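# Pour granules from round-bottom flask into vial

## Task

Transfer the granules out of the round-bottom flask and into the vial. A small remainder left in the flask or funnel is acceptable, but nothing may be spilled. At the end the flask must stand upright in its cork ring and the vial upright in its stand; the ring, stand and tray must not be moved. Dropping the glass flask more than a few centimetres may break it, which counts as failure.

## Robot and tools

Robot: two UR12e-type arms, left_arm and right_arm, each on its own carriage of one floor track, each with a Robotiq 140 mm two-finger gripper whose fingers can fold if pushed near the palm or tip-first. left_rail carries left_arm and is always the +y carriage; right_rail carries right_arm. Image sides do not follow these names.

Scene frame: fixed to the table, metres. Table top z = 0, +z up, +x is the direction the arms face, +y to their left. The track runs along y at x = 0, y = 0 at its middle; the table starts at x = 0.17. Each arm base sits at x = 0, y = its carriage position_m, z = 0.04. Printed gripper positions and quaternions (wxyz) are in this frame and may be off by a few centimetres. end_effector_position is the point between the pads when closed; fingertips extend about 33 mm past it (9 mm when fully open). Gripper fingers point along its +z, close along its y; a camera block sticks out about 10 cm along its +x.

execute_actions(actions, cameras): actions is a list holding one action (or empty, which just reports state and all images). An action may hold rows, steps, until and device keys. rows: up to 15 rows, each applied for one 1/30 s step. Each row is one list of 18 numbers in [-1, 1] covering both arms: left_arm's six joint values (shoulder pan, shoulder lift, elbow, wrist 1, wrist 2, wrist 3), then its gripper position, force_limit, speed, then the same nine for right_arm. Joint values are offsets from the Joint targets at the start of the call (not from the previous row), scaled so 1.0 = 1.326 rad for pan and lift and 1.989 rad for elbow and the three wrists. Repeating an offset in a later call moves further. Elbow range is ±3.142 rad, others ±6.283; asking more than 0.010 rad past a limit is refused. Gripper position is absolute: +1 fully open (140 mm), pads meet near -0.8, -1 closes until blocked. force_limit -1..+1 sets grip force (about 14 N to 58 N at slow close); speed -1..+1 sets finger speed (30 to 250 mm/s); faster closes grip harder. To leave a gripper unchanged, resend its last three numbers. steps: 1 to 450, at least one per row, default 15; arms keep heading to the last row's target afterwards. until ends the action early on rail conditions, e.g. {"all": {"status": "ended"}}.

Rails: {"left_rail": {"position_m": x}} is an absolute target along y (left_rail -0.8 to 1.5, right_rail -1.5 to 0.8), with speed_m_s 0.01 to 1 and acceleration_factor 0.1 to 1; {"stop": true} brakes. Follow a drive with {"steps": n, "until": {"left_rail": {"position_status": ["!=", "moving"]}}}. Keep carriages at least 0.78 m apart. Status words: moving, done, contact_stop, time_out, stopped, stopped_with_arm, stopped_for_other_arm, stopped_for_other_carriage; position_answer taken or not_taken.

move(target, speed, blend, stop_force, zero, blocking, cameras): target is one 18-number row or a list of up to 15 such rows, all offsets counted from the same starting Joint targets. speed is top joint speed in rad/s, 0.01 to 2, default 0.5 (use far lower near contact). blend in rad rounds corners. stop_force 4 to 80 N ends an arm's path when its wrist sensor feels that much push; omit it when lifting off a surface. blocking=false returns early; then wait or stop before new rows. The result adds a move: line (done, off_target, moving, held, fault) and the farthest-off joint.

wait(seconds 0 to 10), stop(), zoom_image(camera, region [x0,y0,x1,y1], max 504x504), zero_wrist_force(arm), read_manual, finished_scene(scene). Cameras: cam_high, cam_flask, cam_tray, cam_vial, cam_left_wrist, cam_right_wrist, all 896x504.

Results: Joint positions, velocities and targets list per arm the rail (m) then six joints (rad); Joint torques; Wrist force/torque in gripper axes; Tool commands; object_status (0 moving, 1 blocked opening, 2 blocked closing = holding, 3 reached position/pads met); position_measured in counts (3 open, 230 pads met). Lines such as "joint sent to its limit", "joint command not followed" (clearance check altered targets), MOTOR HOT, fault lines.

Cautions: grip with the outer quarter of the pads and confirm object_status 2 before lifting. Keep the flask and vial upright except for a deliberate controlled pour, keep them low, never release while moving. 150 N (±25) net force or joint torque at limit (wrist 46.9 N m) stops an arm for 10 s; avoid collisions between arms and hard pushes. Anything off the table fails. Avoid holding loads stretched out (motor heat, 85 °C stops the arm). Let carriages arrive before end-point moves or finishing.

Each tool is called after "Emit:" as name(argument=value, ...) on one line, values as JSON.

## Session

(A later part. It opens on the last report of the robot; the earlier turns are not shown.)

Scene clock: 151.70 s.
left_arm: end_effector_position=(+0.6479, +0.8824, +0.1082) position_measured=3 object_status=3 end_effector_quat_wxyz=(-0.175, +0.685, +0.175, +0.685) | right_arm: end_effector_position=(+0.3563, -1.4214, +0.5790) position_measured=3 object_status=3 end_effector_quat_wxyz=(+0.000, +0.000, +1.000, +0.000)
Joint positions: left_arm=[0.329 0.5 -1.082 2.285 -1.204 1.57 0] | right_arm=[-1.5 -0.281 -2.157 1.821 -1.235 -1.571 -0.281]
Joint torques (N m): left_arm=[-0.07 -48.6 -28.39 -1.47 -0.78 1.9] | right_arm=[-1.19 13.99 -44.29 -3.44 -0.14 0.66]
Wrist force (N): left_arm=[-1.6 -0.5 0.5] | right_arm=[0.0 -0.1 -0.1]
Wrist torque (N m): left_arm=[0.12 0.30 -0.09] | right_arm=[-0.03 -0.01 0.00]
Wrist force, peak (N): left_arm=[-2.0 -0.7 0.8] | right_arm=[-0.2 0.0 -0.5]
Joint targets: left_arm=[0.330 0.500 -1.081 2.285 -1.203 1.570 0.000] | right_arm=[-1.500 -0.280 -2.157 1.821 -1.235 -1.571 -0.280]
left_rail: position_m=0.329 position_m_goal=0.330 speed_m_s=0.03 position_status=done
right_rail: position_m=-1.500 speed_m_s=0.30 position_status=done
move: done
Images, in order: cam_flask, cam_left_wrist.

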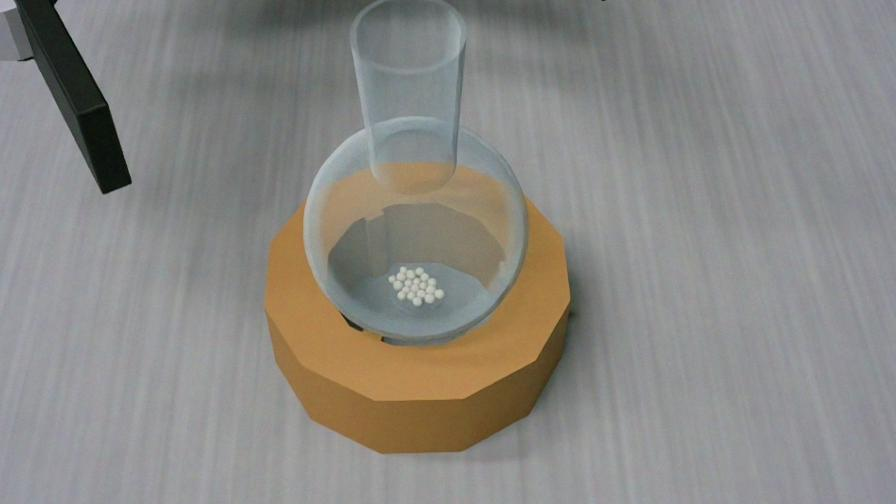

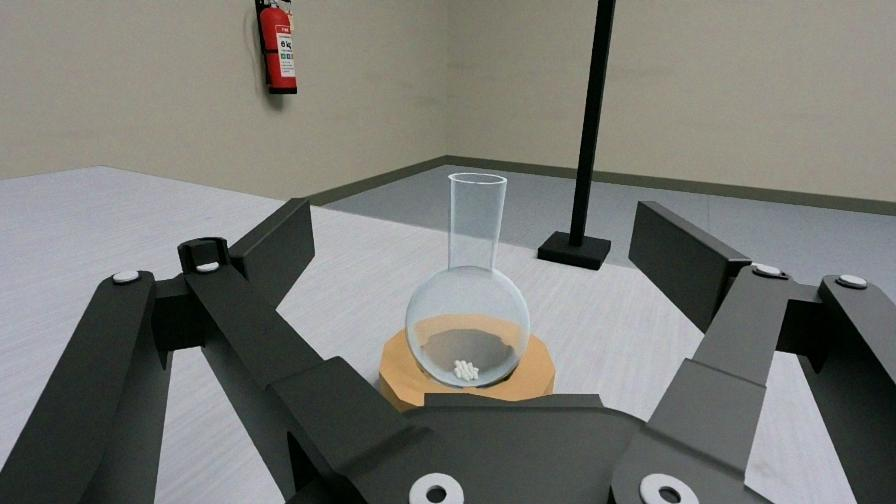

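Emit:
execute_actions(actions=[{"left_rail":{"position_m":0.3275,"speed_m_s":0.03,"acceleration_factor":0.2},"steps":60,"until":{"all":{"status":"ended"}}}], cameras=[])

Emit:
execute_actions(actions=[{"rows":[[0,0,0,0,0,0,-1,-0.05,-1,0,0,0,0,0,0,1,1,1]],"steps":160}], cameras=["cam_left_wrist","cam_flask"])

Scene clock: 160.40 s.
left_arm: end_effector_position=(+0.6480, +0.8804, +0.1082) position_measured=3 object_status=3 end_effector_quat_wxyz=(-0.175, +0.685, +0.175, +0.685) | right_arm: end_effector_position=(+0.3563, -1.4214, +0.5790) position_measured=3 object_status=3 end_effector_quat_wxyz=(+0.000, +0.000, +1.000, +0.000)
Joint positions: left_arm=[0.327 0.5 -1.081 2.285 -1.203 1.57 0] | right_arm=[-1.5 -0.281 -2.157 1.821 -1.235 -1.571 -0.28]
Joint torques (N m): left_arm=[-1.45 -50.85 -20.97 -2.4 -1.4 2.02] | right_arm=[0.58 14.16 -44.9 -2.97 0.09 0.49]
Wrist force (N): left_arm=[-1.4 -0.7 0.7] | right_arm=[0.3 0.0 -0.2]
Wrist torque (N m): left_arm=[0.09 0.25 -0.09] | right_arm=[0.00 -0.07 0.00]
Wrist force, peak (N): left_arm=[-2.1 -0.7 0.7] | right_arm=[-0.3 0.6 -0.2]
Joint targets: left_arm=[0.328 0.500 -1.081 2.285 -1.203 1.570 0.000] | right_arm=[-1.500 -0.280 -2.157 1.821 -1.235 -1.571 -0.280]
Tool commands: left_gripper/position=+1.0 left_gripper/force_limit=-0.05 left_gripper/speed=-0.9 right_gripper/position=+1.0 right_gripper/force_limit=+1.0 right_gripper/speed=+1.0
left_rail: position_m=0.327 speed_m_s=0.03 position_status=done
right_rail: position_m=-1.500 speed_m_s=0.30 position_status=done

Scene clock: 165.93 s.
left_arm: end_effector_position=(+0.6480, +0.8805, +0.1082) position_measured=193 object_status=2 end_effector_quat_wxyz=(-0.175, +0.685, +0.175, +0.685) | right_arm: end_effector_position=(+0.3563, -1.4214, +0.5790) position_measured=3 object_status=3 end_effector_quat_wxyz=(+0.000, +0.000, +1.000, +0.000)
Joint positions: left_arm=[0.328 0.5 -1.081 2.285 -1.203 1.57 0] | right_arm=[-1.5 -0.281 -2.157 1.821 -1.235 -1.571 -0.281]
Joint torques (N m): left_arm=[-4.01 -53.41 -9.7 -3.79 -1.53 1.72] | right_arm=[-1.01 13.97 -44.03 -2.98 -0.4 0.55]
Wrist force (N): left_arm=[-1.6 -1.0 0.3] | right_arm=[0.0 0.2 -0.3]
Wrist torque (N m): left_arm=[0.09 0.21 -0.07] | right_arm=[0.03 -0.01 0.00]
Wrist force, peak (N): left_arm=[-2.0 -1.1 0.4] | right_arm=[0.1 0.5 -0.5]
Joint targets: left_arm=[0.328 0.500 -1.081 2.285 -1.203 1.570 0.000] | right_arm=[-1.500 -0.280 -2.157 1.821 -1.235 -1.571 -0.280]
left_rail: position_m=0.328 position_m_goal=0.327 speed_m_s=0.03 position_status=done
right_rail: position_m=-1.500 speed_m_s=0.30 position_status=done
Images, in order: cam_flask, cam_left_wrist.

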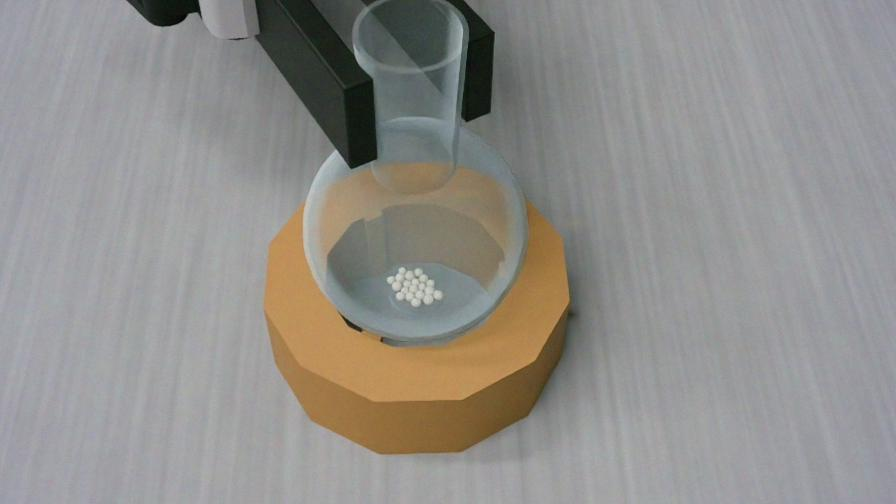

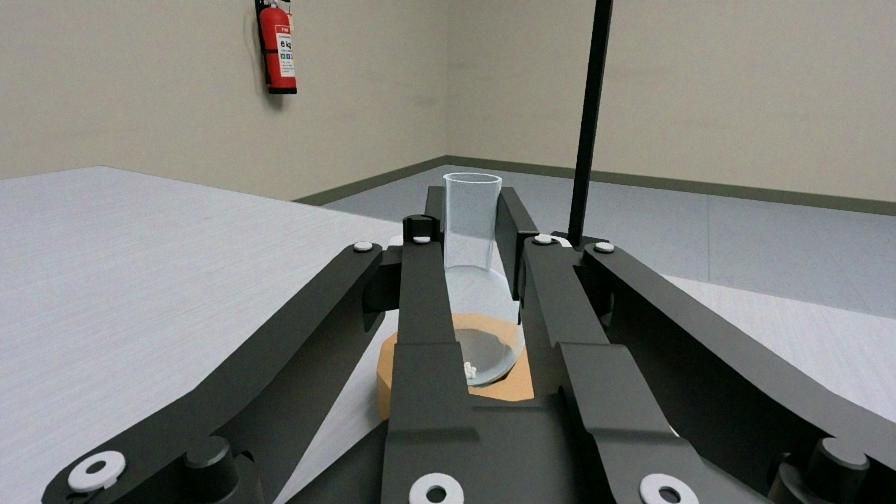

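Emit:
move(target=[[0,-0.08427,-0.00387,0.06005,0,0,-1,-0.05,-1,0,0,0,0,0,0,1,1,1],[0,-0.15977,-0.01331,0.11982,0,0,-1,-0.05,-1,0,0,0,0,0,0,1,1,1]], speed=[0.03,0.06], blend=[0.01,0], cameras=["cam_left_wrist","cam_flask"])

Scene clock: 182.30 s.
left_arm: end_effector_position=(+0.6480, +0.8804, +0.2200) position_measured=193 object_status=2 end_effector_quat_wxyz=(-0.175, +0.685, +0.175, +0.685) | right_arm: end_effector_position=(+0.3563, -1.4214, +0.5790) position_measured=3 object_status=3 end_effector_quat_wxyz=(+0.000, +0.000, +1.000, +0.000)
Joint positions: left_arm=[0.328 0.5 -1.293 2.258 -0.966 1.57 0] | right_arm=[-1.5 -0.281 -2.157 1.821 -1.235 -1.571 -0.281]
Joint torques (N m): left_arm=[-6.01 -69.86 -38.94 -1.25 -1.5 1.52] | right_arm=[-0.8 13.39 -44.6 -2.87 -0.11 0.88]
Wrist force (N): left_arm=[-2.0 -0.3 0.2] | right_arm=[0.2 0.5 -0.1]
Wrist torque (N m): left_arm=[0.19 0.21 -0.10] | right_arm=[0.10 -0.04 0.00]
Wrist force, peak (N): left_arm=[-2.6 -0.7 0.8] | right_arm=[-0.1 0.3 -0.6]
Joint targets: left_arm=[0.328 0.500 -1.293 2.258 -0.965 1.570 0.000] | right_arm=[-1.500 -0.280 -2.157 1.821 -1.235 -1.571 -0.280]
left_rail: position_m=0.328 position_m_goal=0.327 speed_m_s=0.03 position_status=done
right_rail: position_m=-1.500 speed_m_s=0.30 position_status=done
move: done
Images, in order: cam_flask, cam_left_wrist.

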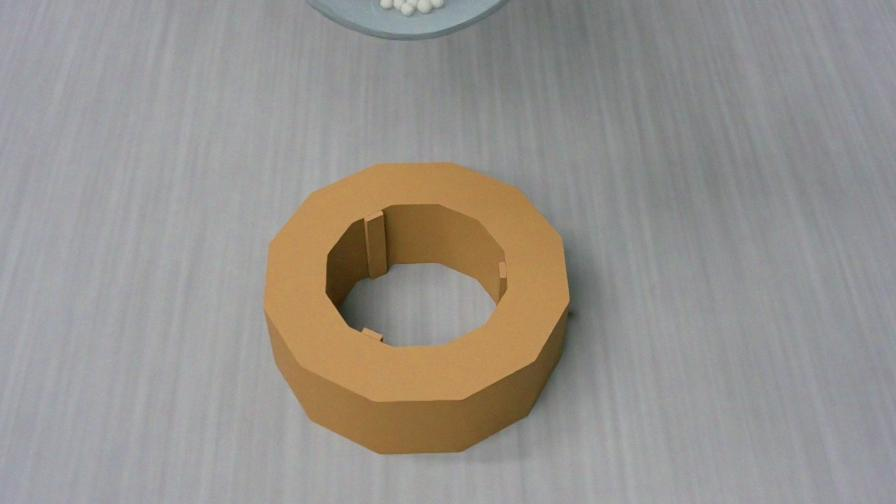

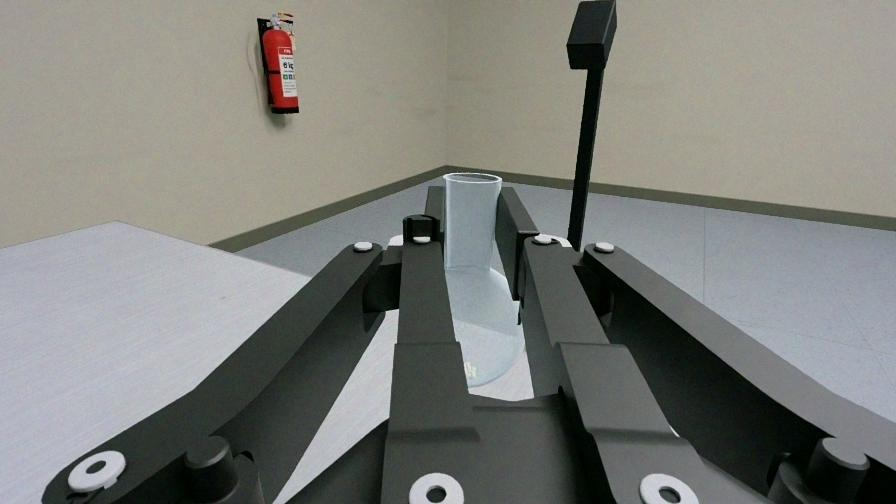

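Emit:
move(target=[[0,-0.2908,0.19378,0.0001,0,0,-1,-0.05,-1,0,0,0,0,0,0,1,1,1],[-0.6026,-0.2908,0.19378,0.0001,0,0,-1,-0.05,-1,0,0,0,0,0,0,1,1,1]], speed=[0.2,0.25], blend=[0.05,0], cameras=["cam_left_wrist","cam_vial","cam_tray","cam_high"])

Scene clock: 235.20 s.
left_arm: end_effector_position=(+0.6247, +0.3178, +0.2401) position_measured=193 object_status=2 end_effector_quat_wxyz=(+0.105, +0.699, -0.105, +0.699) | right_arm: end_effector_position=(+0.3563, -1.4214, +0.5790) position_measured=3 object_status=3 end_effector_quat_wxyz=(+0.000, +0.000, +1.000, +0.000)
Joint positions: left_arm=[0.328 -0.298 -1.679 2.644 -0.965 1.57 0] | right_arm=[-1.5 -0.28 -2.157 1.821 -1.235 -1.571 -0.281]
Joint torques (N m): left_arm=[-8.47 -32.95 -25.59 -2.57 -1.75 1.06] | right_arm=[-1.8 13.73 -45.33 -3.4 -0.25 0.72]
Wrist force (N): left_arm=[-1.5 -0.2 0.4] | right_arm=[-0.2 0.2 -0.4]
Wrist torque (N m): left_arm=[0.19 0.13 -0.16] | right_arm=[0.03 0.03 0.00]
Wrist force, peak (N): left_arm=[-2.6 -0.3 1.7] | right_arm=[0.0 0.7 -0.4]
Joint targets: left_arm=[0.328 -0.299 -1.679 2.644 -0.965 1.570 0.000] | right_arm=[-1.500 -0.280 -2.157 1.821 -1.235 -1.571 -0.280]
left_rail: position_m=0.328 position_m_goal=0.327 speed_m_s=0.03 position_status=done
right_rail: position_m=-1.500 speed_m_s=0.30 position_status=done
move: done
Images, in order: cam_high, cam_tray, cam_vial, cam_left_wrist.

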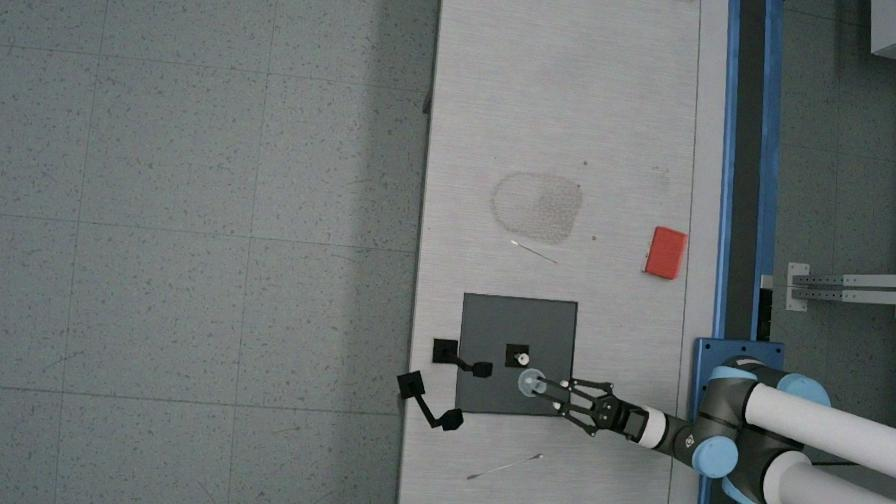

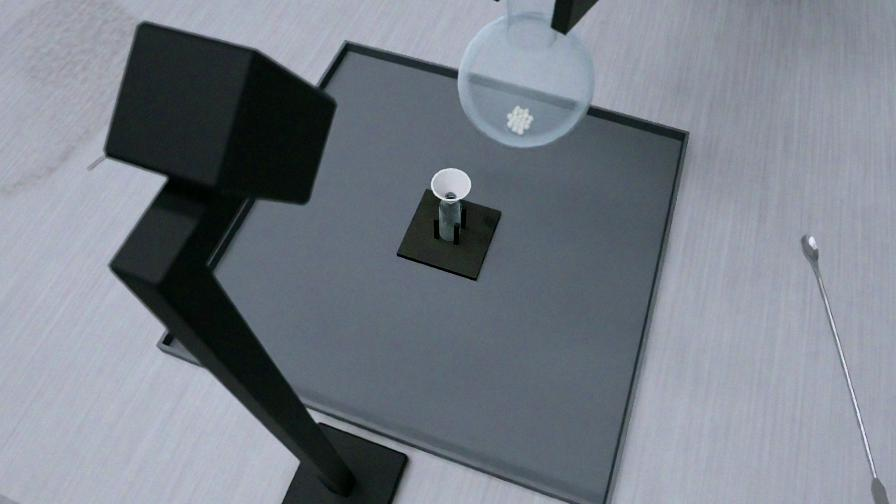

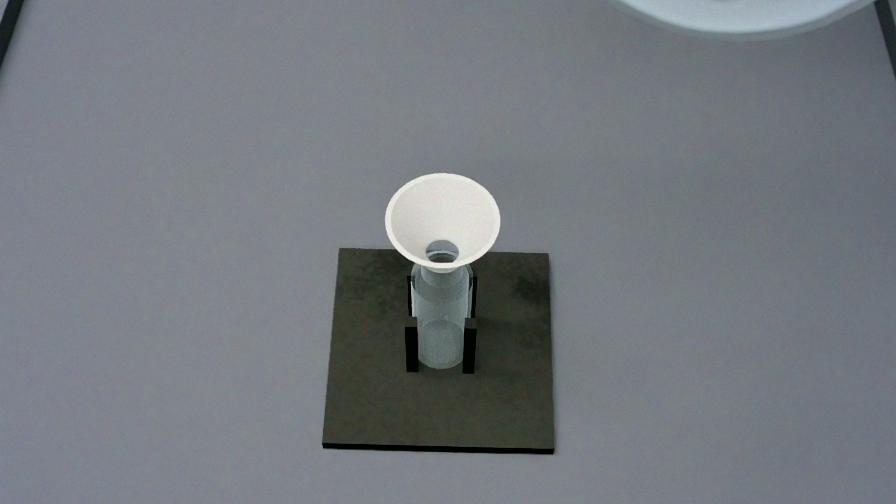

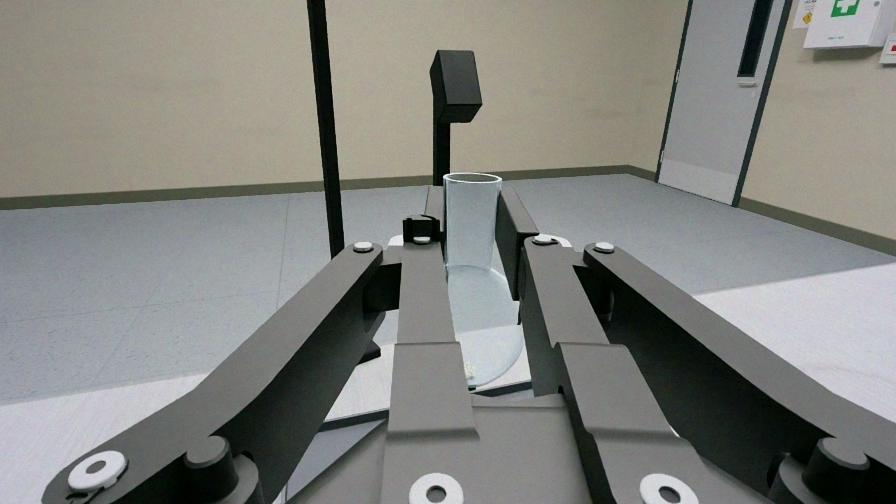

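Emit:
execute_actions(actions=[{"left_rail":{"position_m":0.2998,"speed_m_s":0.05,"acceleration_factor":0.2},"steps":90,"until":{"all":{"status":"ended"}}}], cameras=[])

Emit:
move(target=[0,-0.0126,-0.0561,0.19612,0,0.6033,-1,-0.05,-1,0,0,0,0,0,0,1,1,1], speed=0.3, cameras=["cam_left_wrist","cam_vial"])

Emit:
move(target=[0,0,0,0,0,0.5028,-1,-0.05,-1,0,0,0,0,0,0,1,1,1], speed=0.3, cameras=["cam_left_wrist","cam_vial","cam_tray","cam_high"])

Scene clock: 249.87 s.
left_arm: end_effector_position=(+0.6247, +0.2899, +0.2401) position_measured=193 object_status=2 end_effector_quat_wxyz=(+0.105, +0.699, -0.105, +0.699) | right_arm: end_effector_position=(+0.3563, -1.4214, +0.5790) position_measured=3 object_status=3 end_effector_quat_wxyz=(+0.000, +0.000, +1.000, +0.000)
Joint positions: left_arm=[0.3 -0.299 -1.679 2.644 -0.965 1.57 0] | right_arm=[-1.5 -0.281 -2.157 1.821 -1.235 -1.571 -0.281]
Joint torques (N m): left_arm=[-8.29 -30.16 -36.71 -3.84 -1.77 0.95] | right_arm=[-1.28 13.74 -45.55 -3.31 -0.05 1]
Wrist force (N): left_arm=[-1.7 -0.6 0.7] | right_arm=[0.1 -0.2 -0.3]
Wrist torque (N m): left_arm=[0.10 0.17 -0.16] | right_arm=[-0.04 -0.02 0.00]
Wrist force, peak (N): left_arm=[-2.3 -0.9 0.9] | right_arm=[0.2 0.1 -0.7]
Joint targets: left_arm=[0.300 -0.299 -1.679 2.644 -0.965 1.570 0.000] | right_arm=[-1.500 -0.280 -2.157 1.821 -1.235 -1.571 -0.280]
Tool commands: left_gripper/position=-1.0 left_gripper/force_limit=-0.05 left_gripper/speed=-1.0 right_gripper/position=+1.0 right_gripper/force_limit=+1.0 right_gripper/speed=+1.0
left_rail: position_m=0.300 speed_m_s=0.05 position_status=done
right_rail: position_m=-1.500 speed_m_s=0.30 position_status=done

Scene clock: 254.53 s.
left_arm: end_effector_position=(+0.6292, +0.2885, +0.2004) position_measured=193 object_status=2 end_effector_quat_wxyz=(-0.265, +0.581, -0.540, +0.548) | right_arm: end_effector_position=(+0.3563, -1.4214, +0.5790) position_measured=3 object_status=3 end_effector_quat_wxyz=(+0.000, +0.000, +1.000, +0.000)
Joint positions: left_arm=[0.3 -0.299 -1.695 2.532 -0.575 1.57 1.199] | right_arm=[-1.5 -0.28 -2.157 1.821 -1.235 -1.571 -0.281]
Joint torques (N m): left_arm=[-6.08 -35.64 -41.22 -0.33 -1.68 3.33] | right_arm=[-0.83 13.42 -45.91 -2.92 -0.45 0.46]
Wrist force (N): left_arm=[-1.6 -0.5 -0.3] | right_arm=[0.0 0.2 -0.1]
Wrist torque (N m): left_arm=[-0.12 0.08 -0.14] | right_arm=[0.04 -0.02 0.00]
Wrist force, peak (N): left_arm=[-2.5 -0.5 0.2] | right_arm=[-0.3 0.3 -0.6]
Joint targets: left_arm=[0.300 -0.299 -1.695 2.532 -0.575 1.570 1.199] | right_arm=[-1.500 -0.280 -2.157 1.821 -1.235 -1.571 -0.280]
left_rail: position_m=0.300 speed_m_s=0.05 position_status=done
right_rail: position_m=-1.500 speed_m_s=0.30 position_status=done
move: done
Images, in order: cam_vial, cam_left_wrist.

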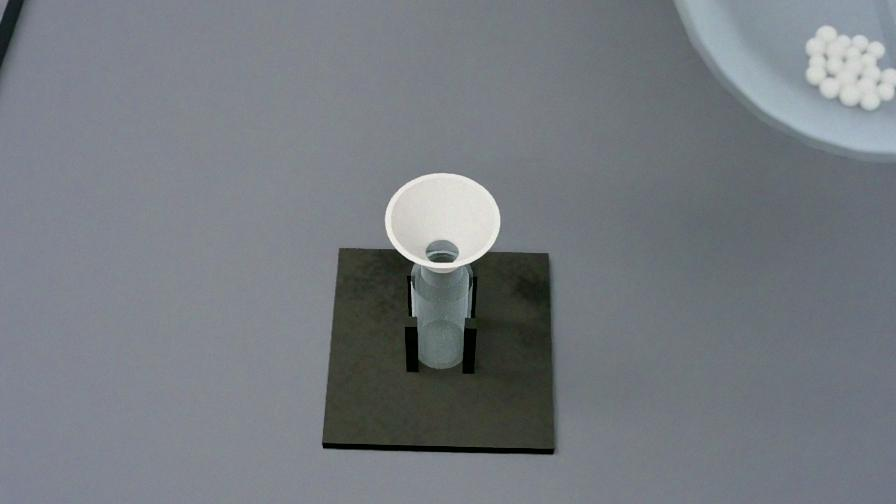

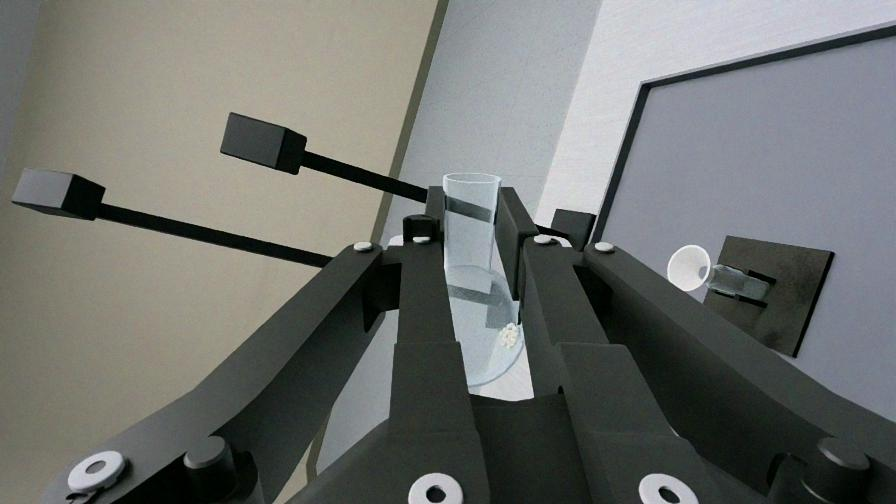

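Scene clock: 258.53 s.
left_arm: end_effector_position=(+0.6292, +0.2885, +0.2004) position_measured=193 object_status=2 end_effector_quat_wxyz=(+0.495, -0.251, +0.753, -0.354) | right_arm: end_effector_position=(+0.3563, -1.4214, +0.5790) position_measured=3 object_status=3 end_effector_quat_wxyz=(+0.000, +0.000, +1.000, +0.000)
Joint positions: left_arm=[0.3 -0.299 -1.695 2.532 -0.575 1.57 2.199] | right_arm=[-1.5 -0.281 -2.157 1.821 -1.235 -1.571 -0.28]
Joint torques (N m): left_arm=[-3.55 -33.49 -32.68 -2.36 -1.88 2.47] | right_arm=[-0.65 13.3 -45.57 -3.51 -0.17 0.54]
Wrist force (N): left_arm=[0.0 0.1 -0.6] | right_arm=[0.0 0.1 -0.2]
Wrist torque (N m): left_arm=[-0.06 -0.25 -0.19] | right_arm=[0.01 -0.01 0.00]
Wrist force, peak (N): left_arm=[-1.9 -0.6 -0.1] | right_arm=[-0.2 -0.1 -0.7]
Joint targets: left_arm=[0.300 -0.299 -1.695 2.532 -0.575 1.570 2.199] | right_arm=[-1.500 -0.280 -2.157 1.821 -1.235 -1.571 -0.280]
left_rail: position_m=0.300 speed_m_s=0.05 position_status=done
right_rail: position_m=-1.500 speed_m_s=0.30 position_status=done
move: done
Images, in order: cam_high, cam_tray, cam_vial, cam_left_wrist.

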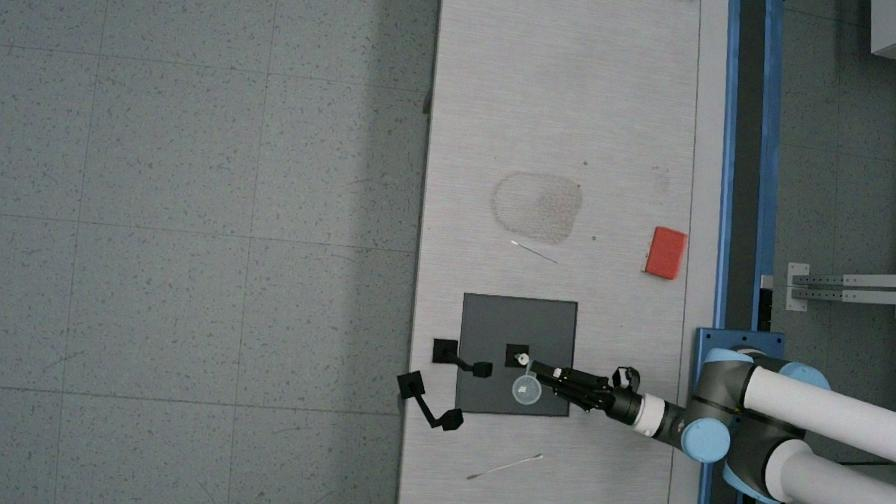

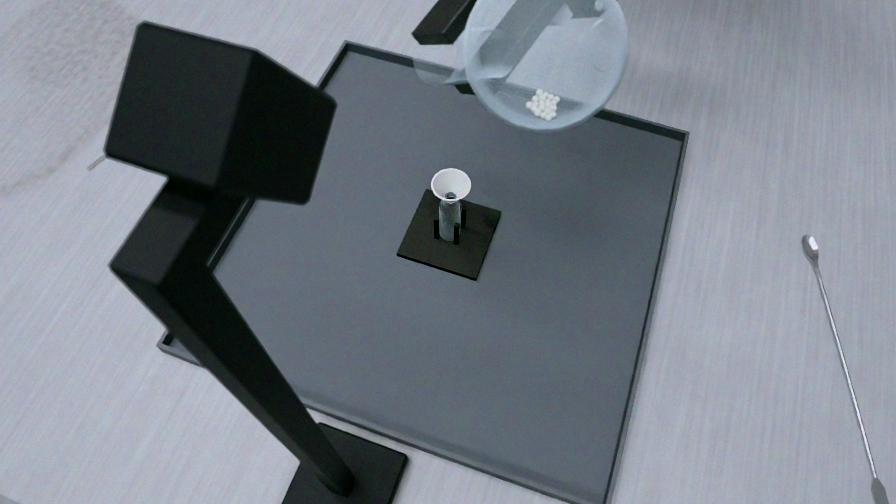

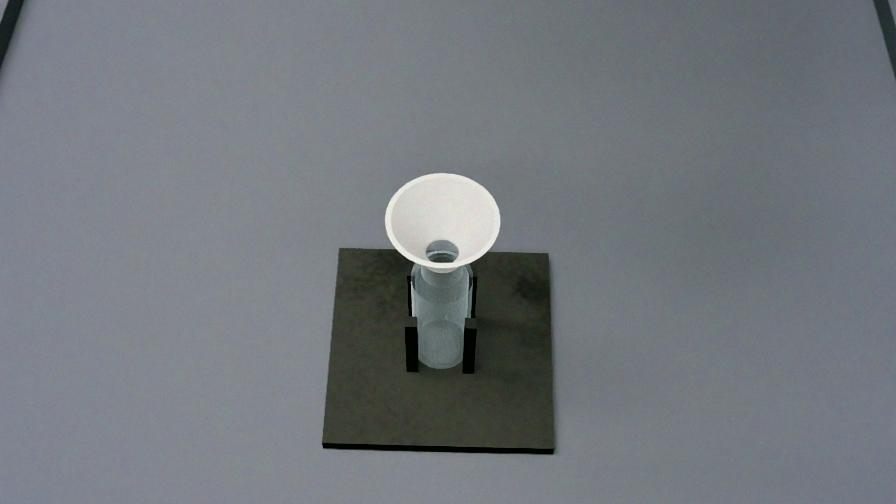

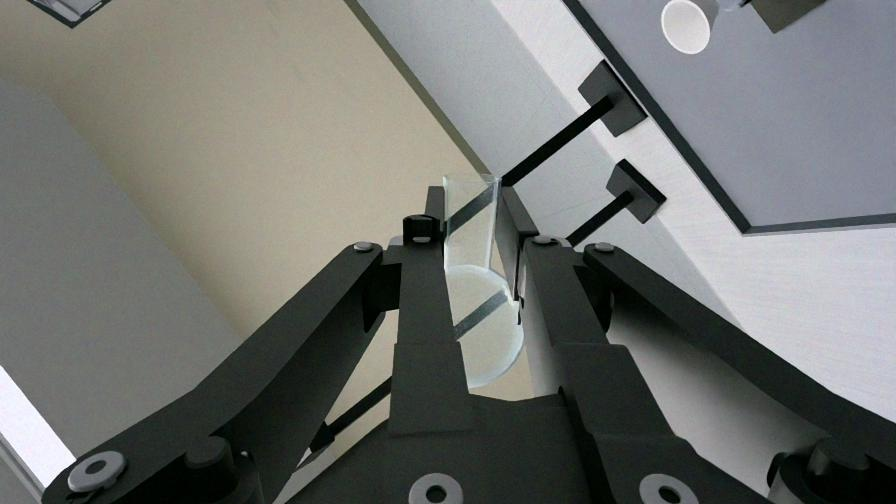

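Emit:
move(target=[0,0.14829,0.03038,-0.12924,0,0.1508,-1,-0.05,-1,0,0,0,0,0,0,1,1,1], speed=0.1, cameras=["cam_left_wrist","cam_vial","cam_tray","cam_high"])

Scene clock: 268.30 s.
left_arm: end_effector_position=(+0.6290, +0.2886, +0.1203) position_measured=193 object_status=2 end_effector_quat_wxyz=(+0.543, -0.136, +0.782, -0.276) | right_arm: end_effector_position=(+0.3563, -1.4214, +0.5790) position_measured=3 object_status=3 end_effector_quat_wxyz=(+0.000, +0.000, +1.000, +0.000)
Joint positions: left_arm=[0.3 -0.299 -1.499 2.593 -0.832 1.57 2.499] | right_arm=[-1.5 -0.28 -2.157 1.821 -1.235 -1.571 -0.28]
Joint torques (N m): left_arm=[1.55 -15.81 -11.19 -3.34 -1.83 3.3] | right_arm=[-0.19 14 -46.09 -3.19 -0.34 0.8]
Wrist force (N): left_arm=[-0.3 0.2 -1.1] | right_arm=[-0.3 0.2 -0.1]
Wrist torque (N m): left_arm=[0.00 -0.14 -0.20] | right_arm=[0.04 0.06 0.00]
Wrist force, peak (N): left_arm=[-0.1 0.8 -1.5] | right_arm=[0.1 0.2 -0.6]
Joint targets: left_arm=[0.300 -0.299 -1.499 2.593 -0.832 1.570 2.499] | right_arm=[-1.500 -0.280 -2.157 1.821 -1.235 -1.571 -0.280]
left_rail: position_m=0.300 speed_m_s=0.05 position_status=done
right_rail: position_m=-1.500 speed_m_s=0.30 position_status=done
move: done
Images, in order: cam_high, cam_tray, cam_vial, cam_left_wrist.

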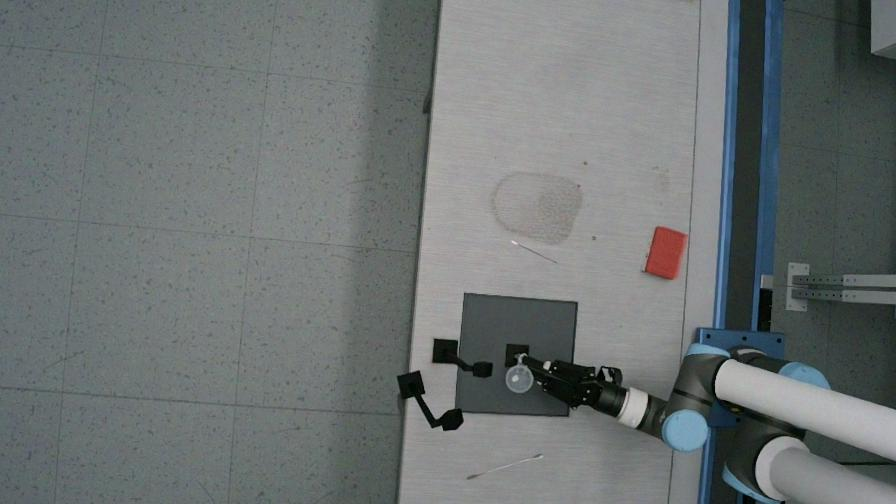

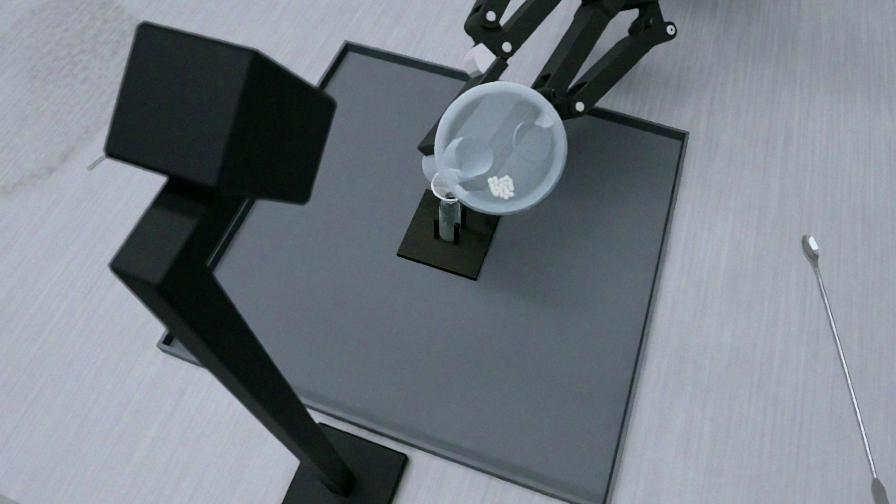

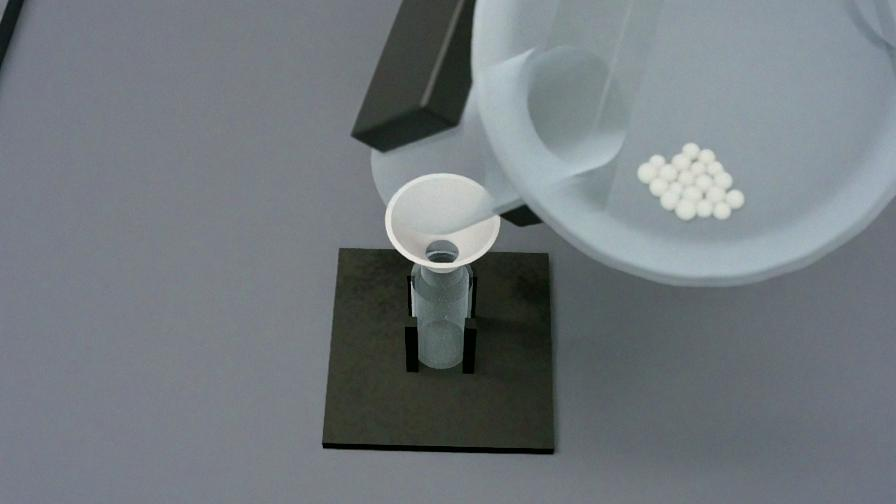

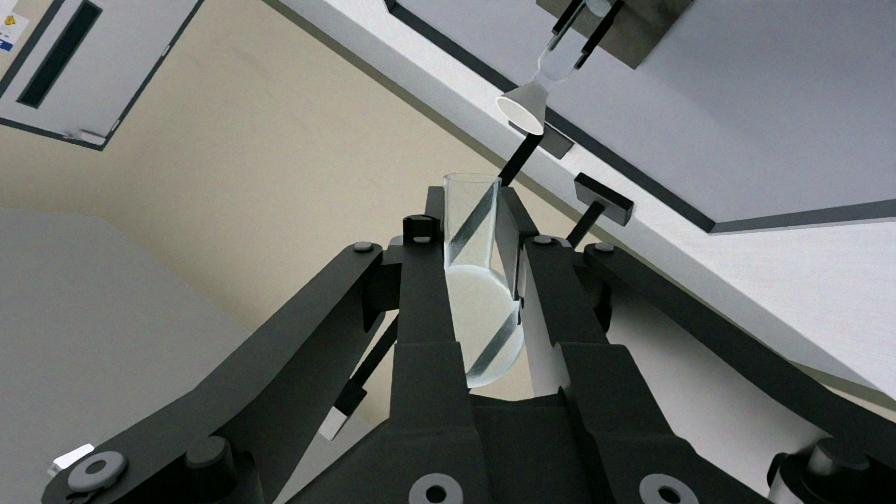

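Emit:
zoom_image(camera="cam_left_wrist", region=[420, 0, 700, 240])

Emit:
zoom_image(camera="cam_tray", region=[380, 60, 620, 290])

Scaled by 1.800 from the camera's 896x504 image, which has a finer 1280x720 frame.

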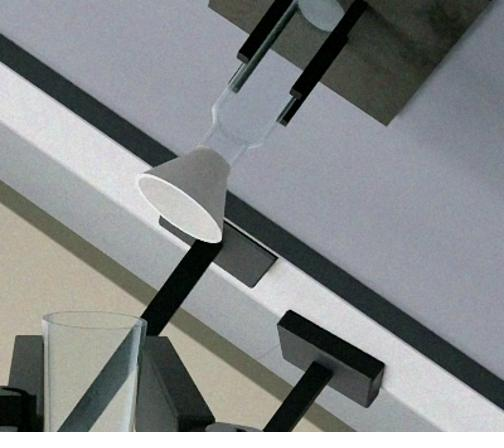

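Scaled by 2.100 from the camera's 896x504 image, which has a finer 1280x720 frame.

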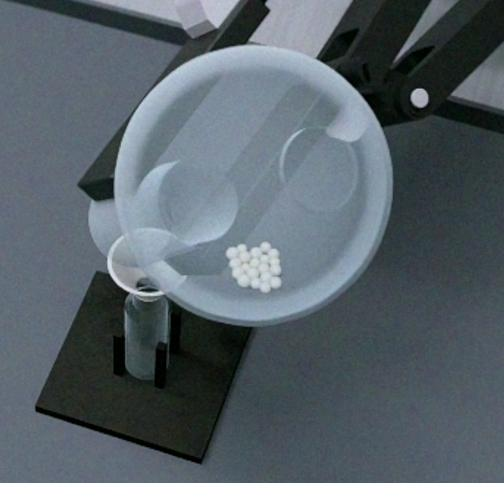

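Emit:
zoom_image(camera="cam_vial", region=[330, 60, 650, 300])

Scaled by 1.575 from the camera's 896x504 image, which has a finer 1280x720 frame.

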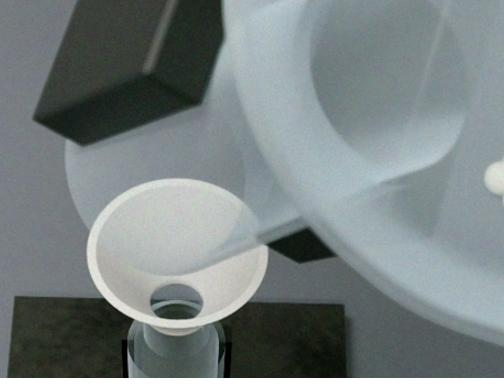

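Emit:
execute_actions(actions=[{"left_rail":{"position_m":0.293,"speed_m_s":0.02,"acceleration_factor":0.1},"steps":60,"until":{"all":{"status":"ended"}}}], cameras=[])

Emit:
move(target=[0,-0.00704,0.0054,-0.0007,0,0.075,-1,-0.05,-1,0,0,0,0,0,0,1,1,1], speed=0.05, cameras=["cam_vial","cam_tray","cam_left_wrist"])

Emit:
zoom_image(camera="cam_vial", region=[330, 60, 650, 300])

Scene clock: 311.10 s.
left_arm: end_effector_position=(+0.6290, +0.2818, +0.1202) position_measured=193 object_status=2 end_effector_quat_wxyz=(+0.543, -0.136, +0.782, -0.276) | right_arm: end_effector_position=(+0.3563, -1.4214, +0.5790) position_measured=3 object_status=3 end_effector_quat_wxyz=(+0.000, +0.000, +1.000, +0.000)
Joint positions: left_arm=[0.293 -0.299 -1.499 2.593 -0.832 1.57 2.499] | right_arm=[-1.5 -0.281 -2.157 1.821 -1.235 -1.571 -0.28]
Joint torques (N m): left_arm=[7.1 -23.37 -17.27 -1.01 -1.65 2.24] | right_arm=[-3.41 13.68 -47.92 -3.62 -0.53 1.06]
Wrist force (N): left_arm=[0.0 0.5 -0.9] | right_arm=[0.0 0.2 -0.2]
Wrist torque (N m): left_arm=[0.05 -0.20 -0.20] | right_arm=[0.04 -0.01 0.01]
Wrist force, peak (N): left_arm=[-0.1 0.4 -1.6] | right_arm=[-0.4 0.1 -0.8]
Joint targets: left_arm=[0.293 -0.299 -1.499 2.593 -0.832 1.570 2.499] | right_arm=[-1.500 -0.280 -2.157 1.821 -1.235 -1.571 -0.280]
Tool commands: left_gripper/position=-1.0 left_gripper/force_limit=-0.05 left_gripper/speed=-1.0 right_gripper/position=+1.0 right_gripper/force_limit=+1.0 right_gripper/speed=+1.0
left_rail: position_m=0.293 speed_m_s=0.02 position_status=done
right_rail: position_m=-1.500 speed_m_s=0.30 position_status=done

Scene clock: 314.50 s.
left_arm: end_effector_position=(+0.6228, +0.2837, +0.1202) position_measured=193 object_status=2 end_effector_quat_wxyz=(+0.562, -0.077, +0.790, -0.235) | right_arm: end_effector_position=(+0.3563, -1.4214, +0.5790) position_measured=3 object_status=3 end_effector_quat_wxyz=(+0.000, +0.000, +1.000, +0.000)
Joint positions: left_arm=[0.293 -0.299 -1.508 2.603 -0.833 1.57 2.648] | right_arm=[-1.5 -0.28 -2.157 1.821 -1.235 -1.571 -0.281]
Joint torques (N m): left_arm=[6.84 -43.77 -11.84 -3.41 -1.46 4.11] | right_arm=[-0.68 14.2 -46.29 -3.66 -0.57 1.02]
Wrist force (N): left_arm=[0.5 0.3 -0.9] | right_arm=[0.0 0.0 0.0]
Wrist torque (N m): left_arm=[0.00 -0.28 -0.22] | right_arm=[-0.02 0.00 0.00]
Wrist force, peak (N): left_arm=[0.2 0.9 -1.5] | right_arm=[-0.3 0.6 -0.5]
Joint targets: left_arm=[0.293 -0.299 -1.508 2.603 -0.833 1.570 2.648] | right_arm=[-1.500 -0.280 -2.157 1.821 -1.235 -1.571 -0.280]
left_rail: position_m=0.293 speed_m_s=0.02 position_status=done
right_rail: position_m=-1.500 speed_m_s=0.30 position_status=done
move: done
Images, in order: cam_tray, cam_vial, cam_left_wrist.

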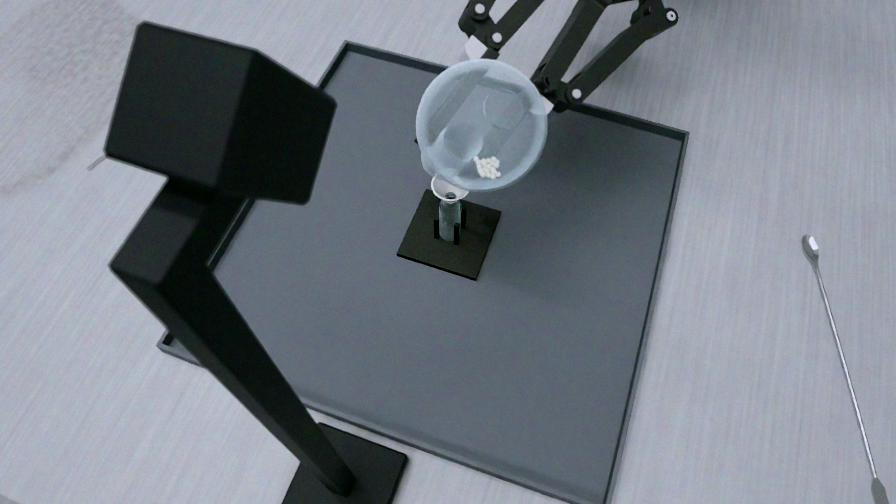

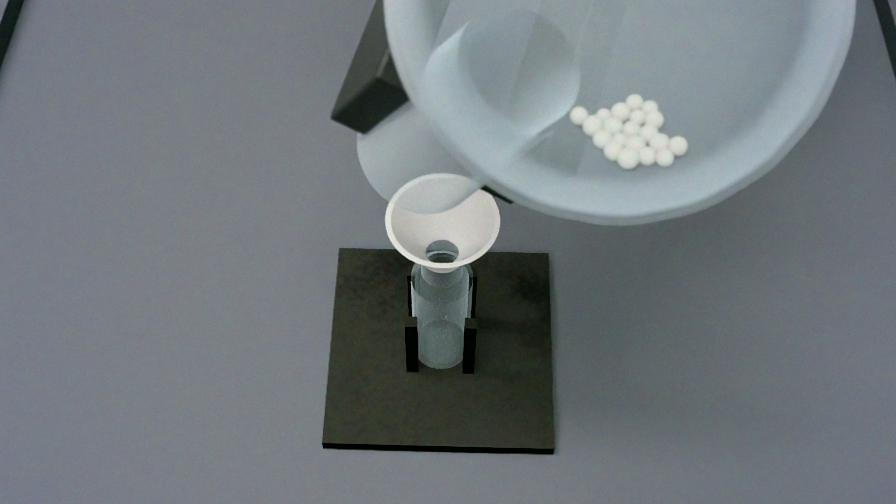

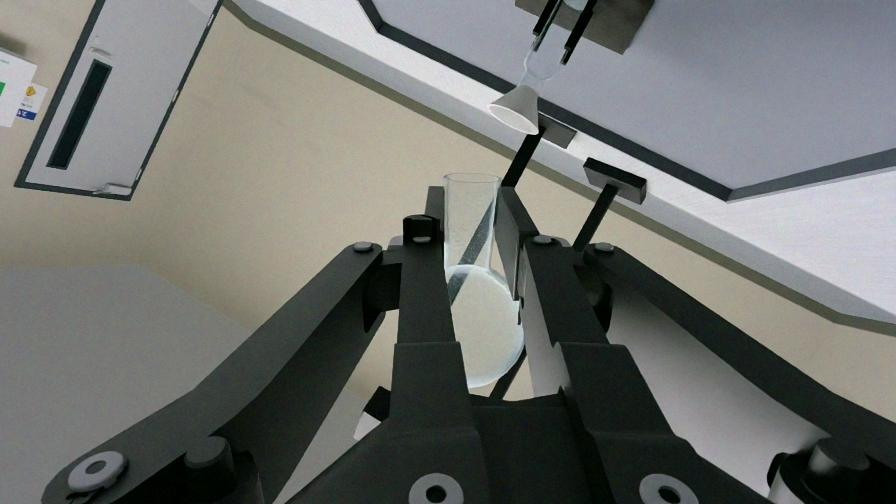

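Scaled by 1.575 from the camera's 896x504 image, which has a finer 1280x720 frame.

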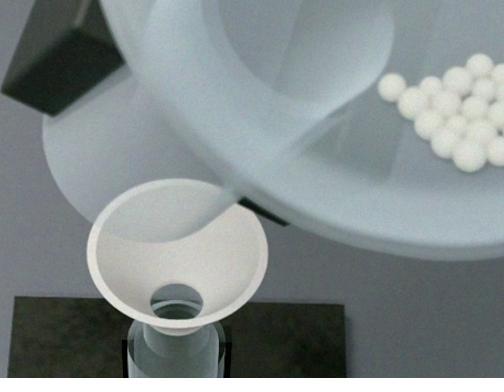

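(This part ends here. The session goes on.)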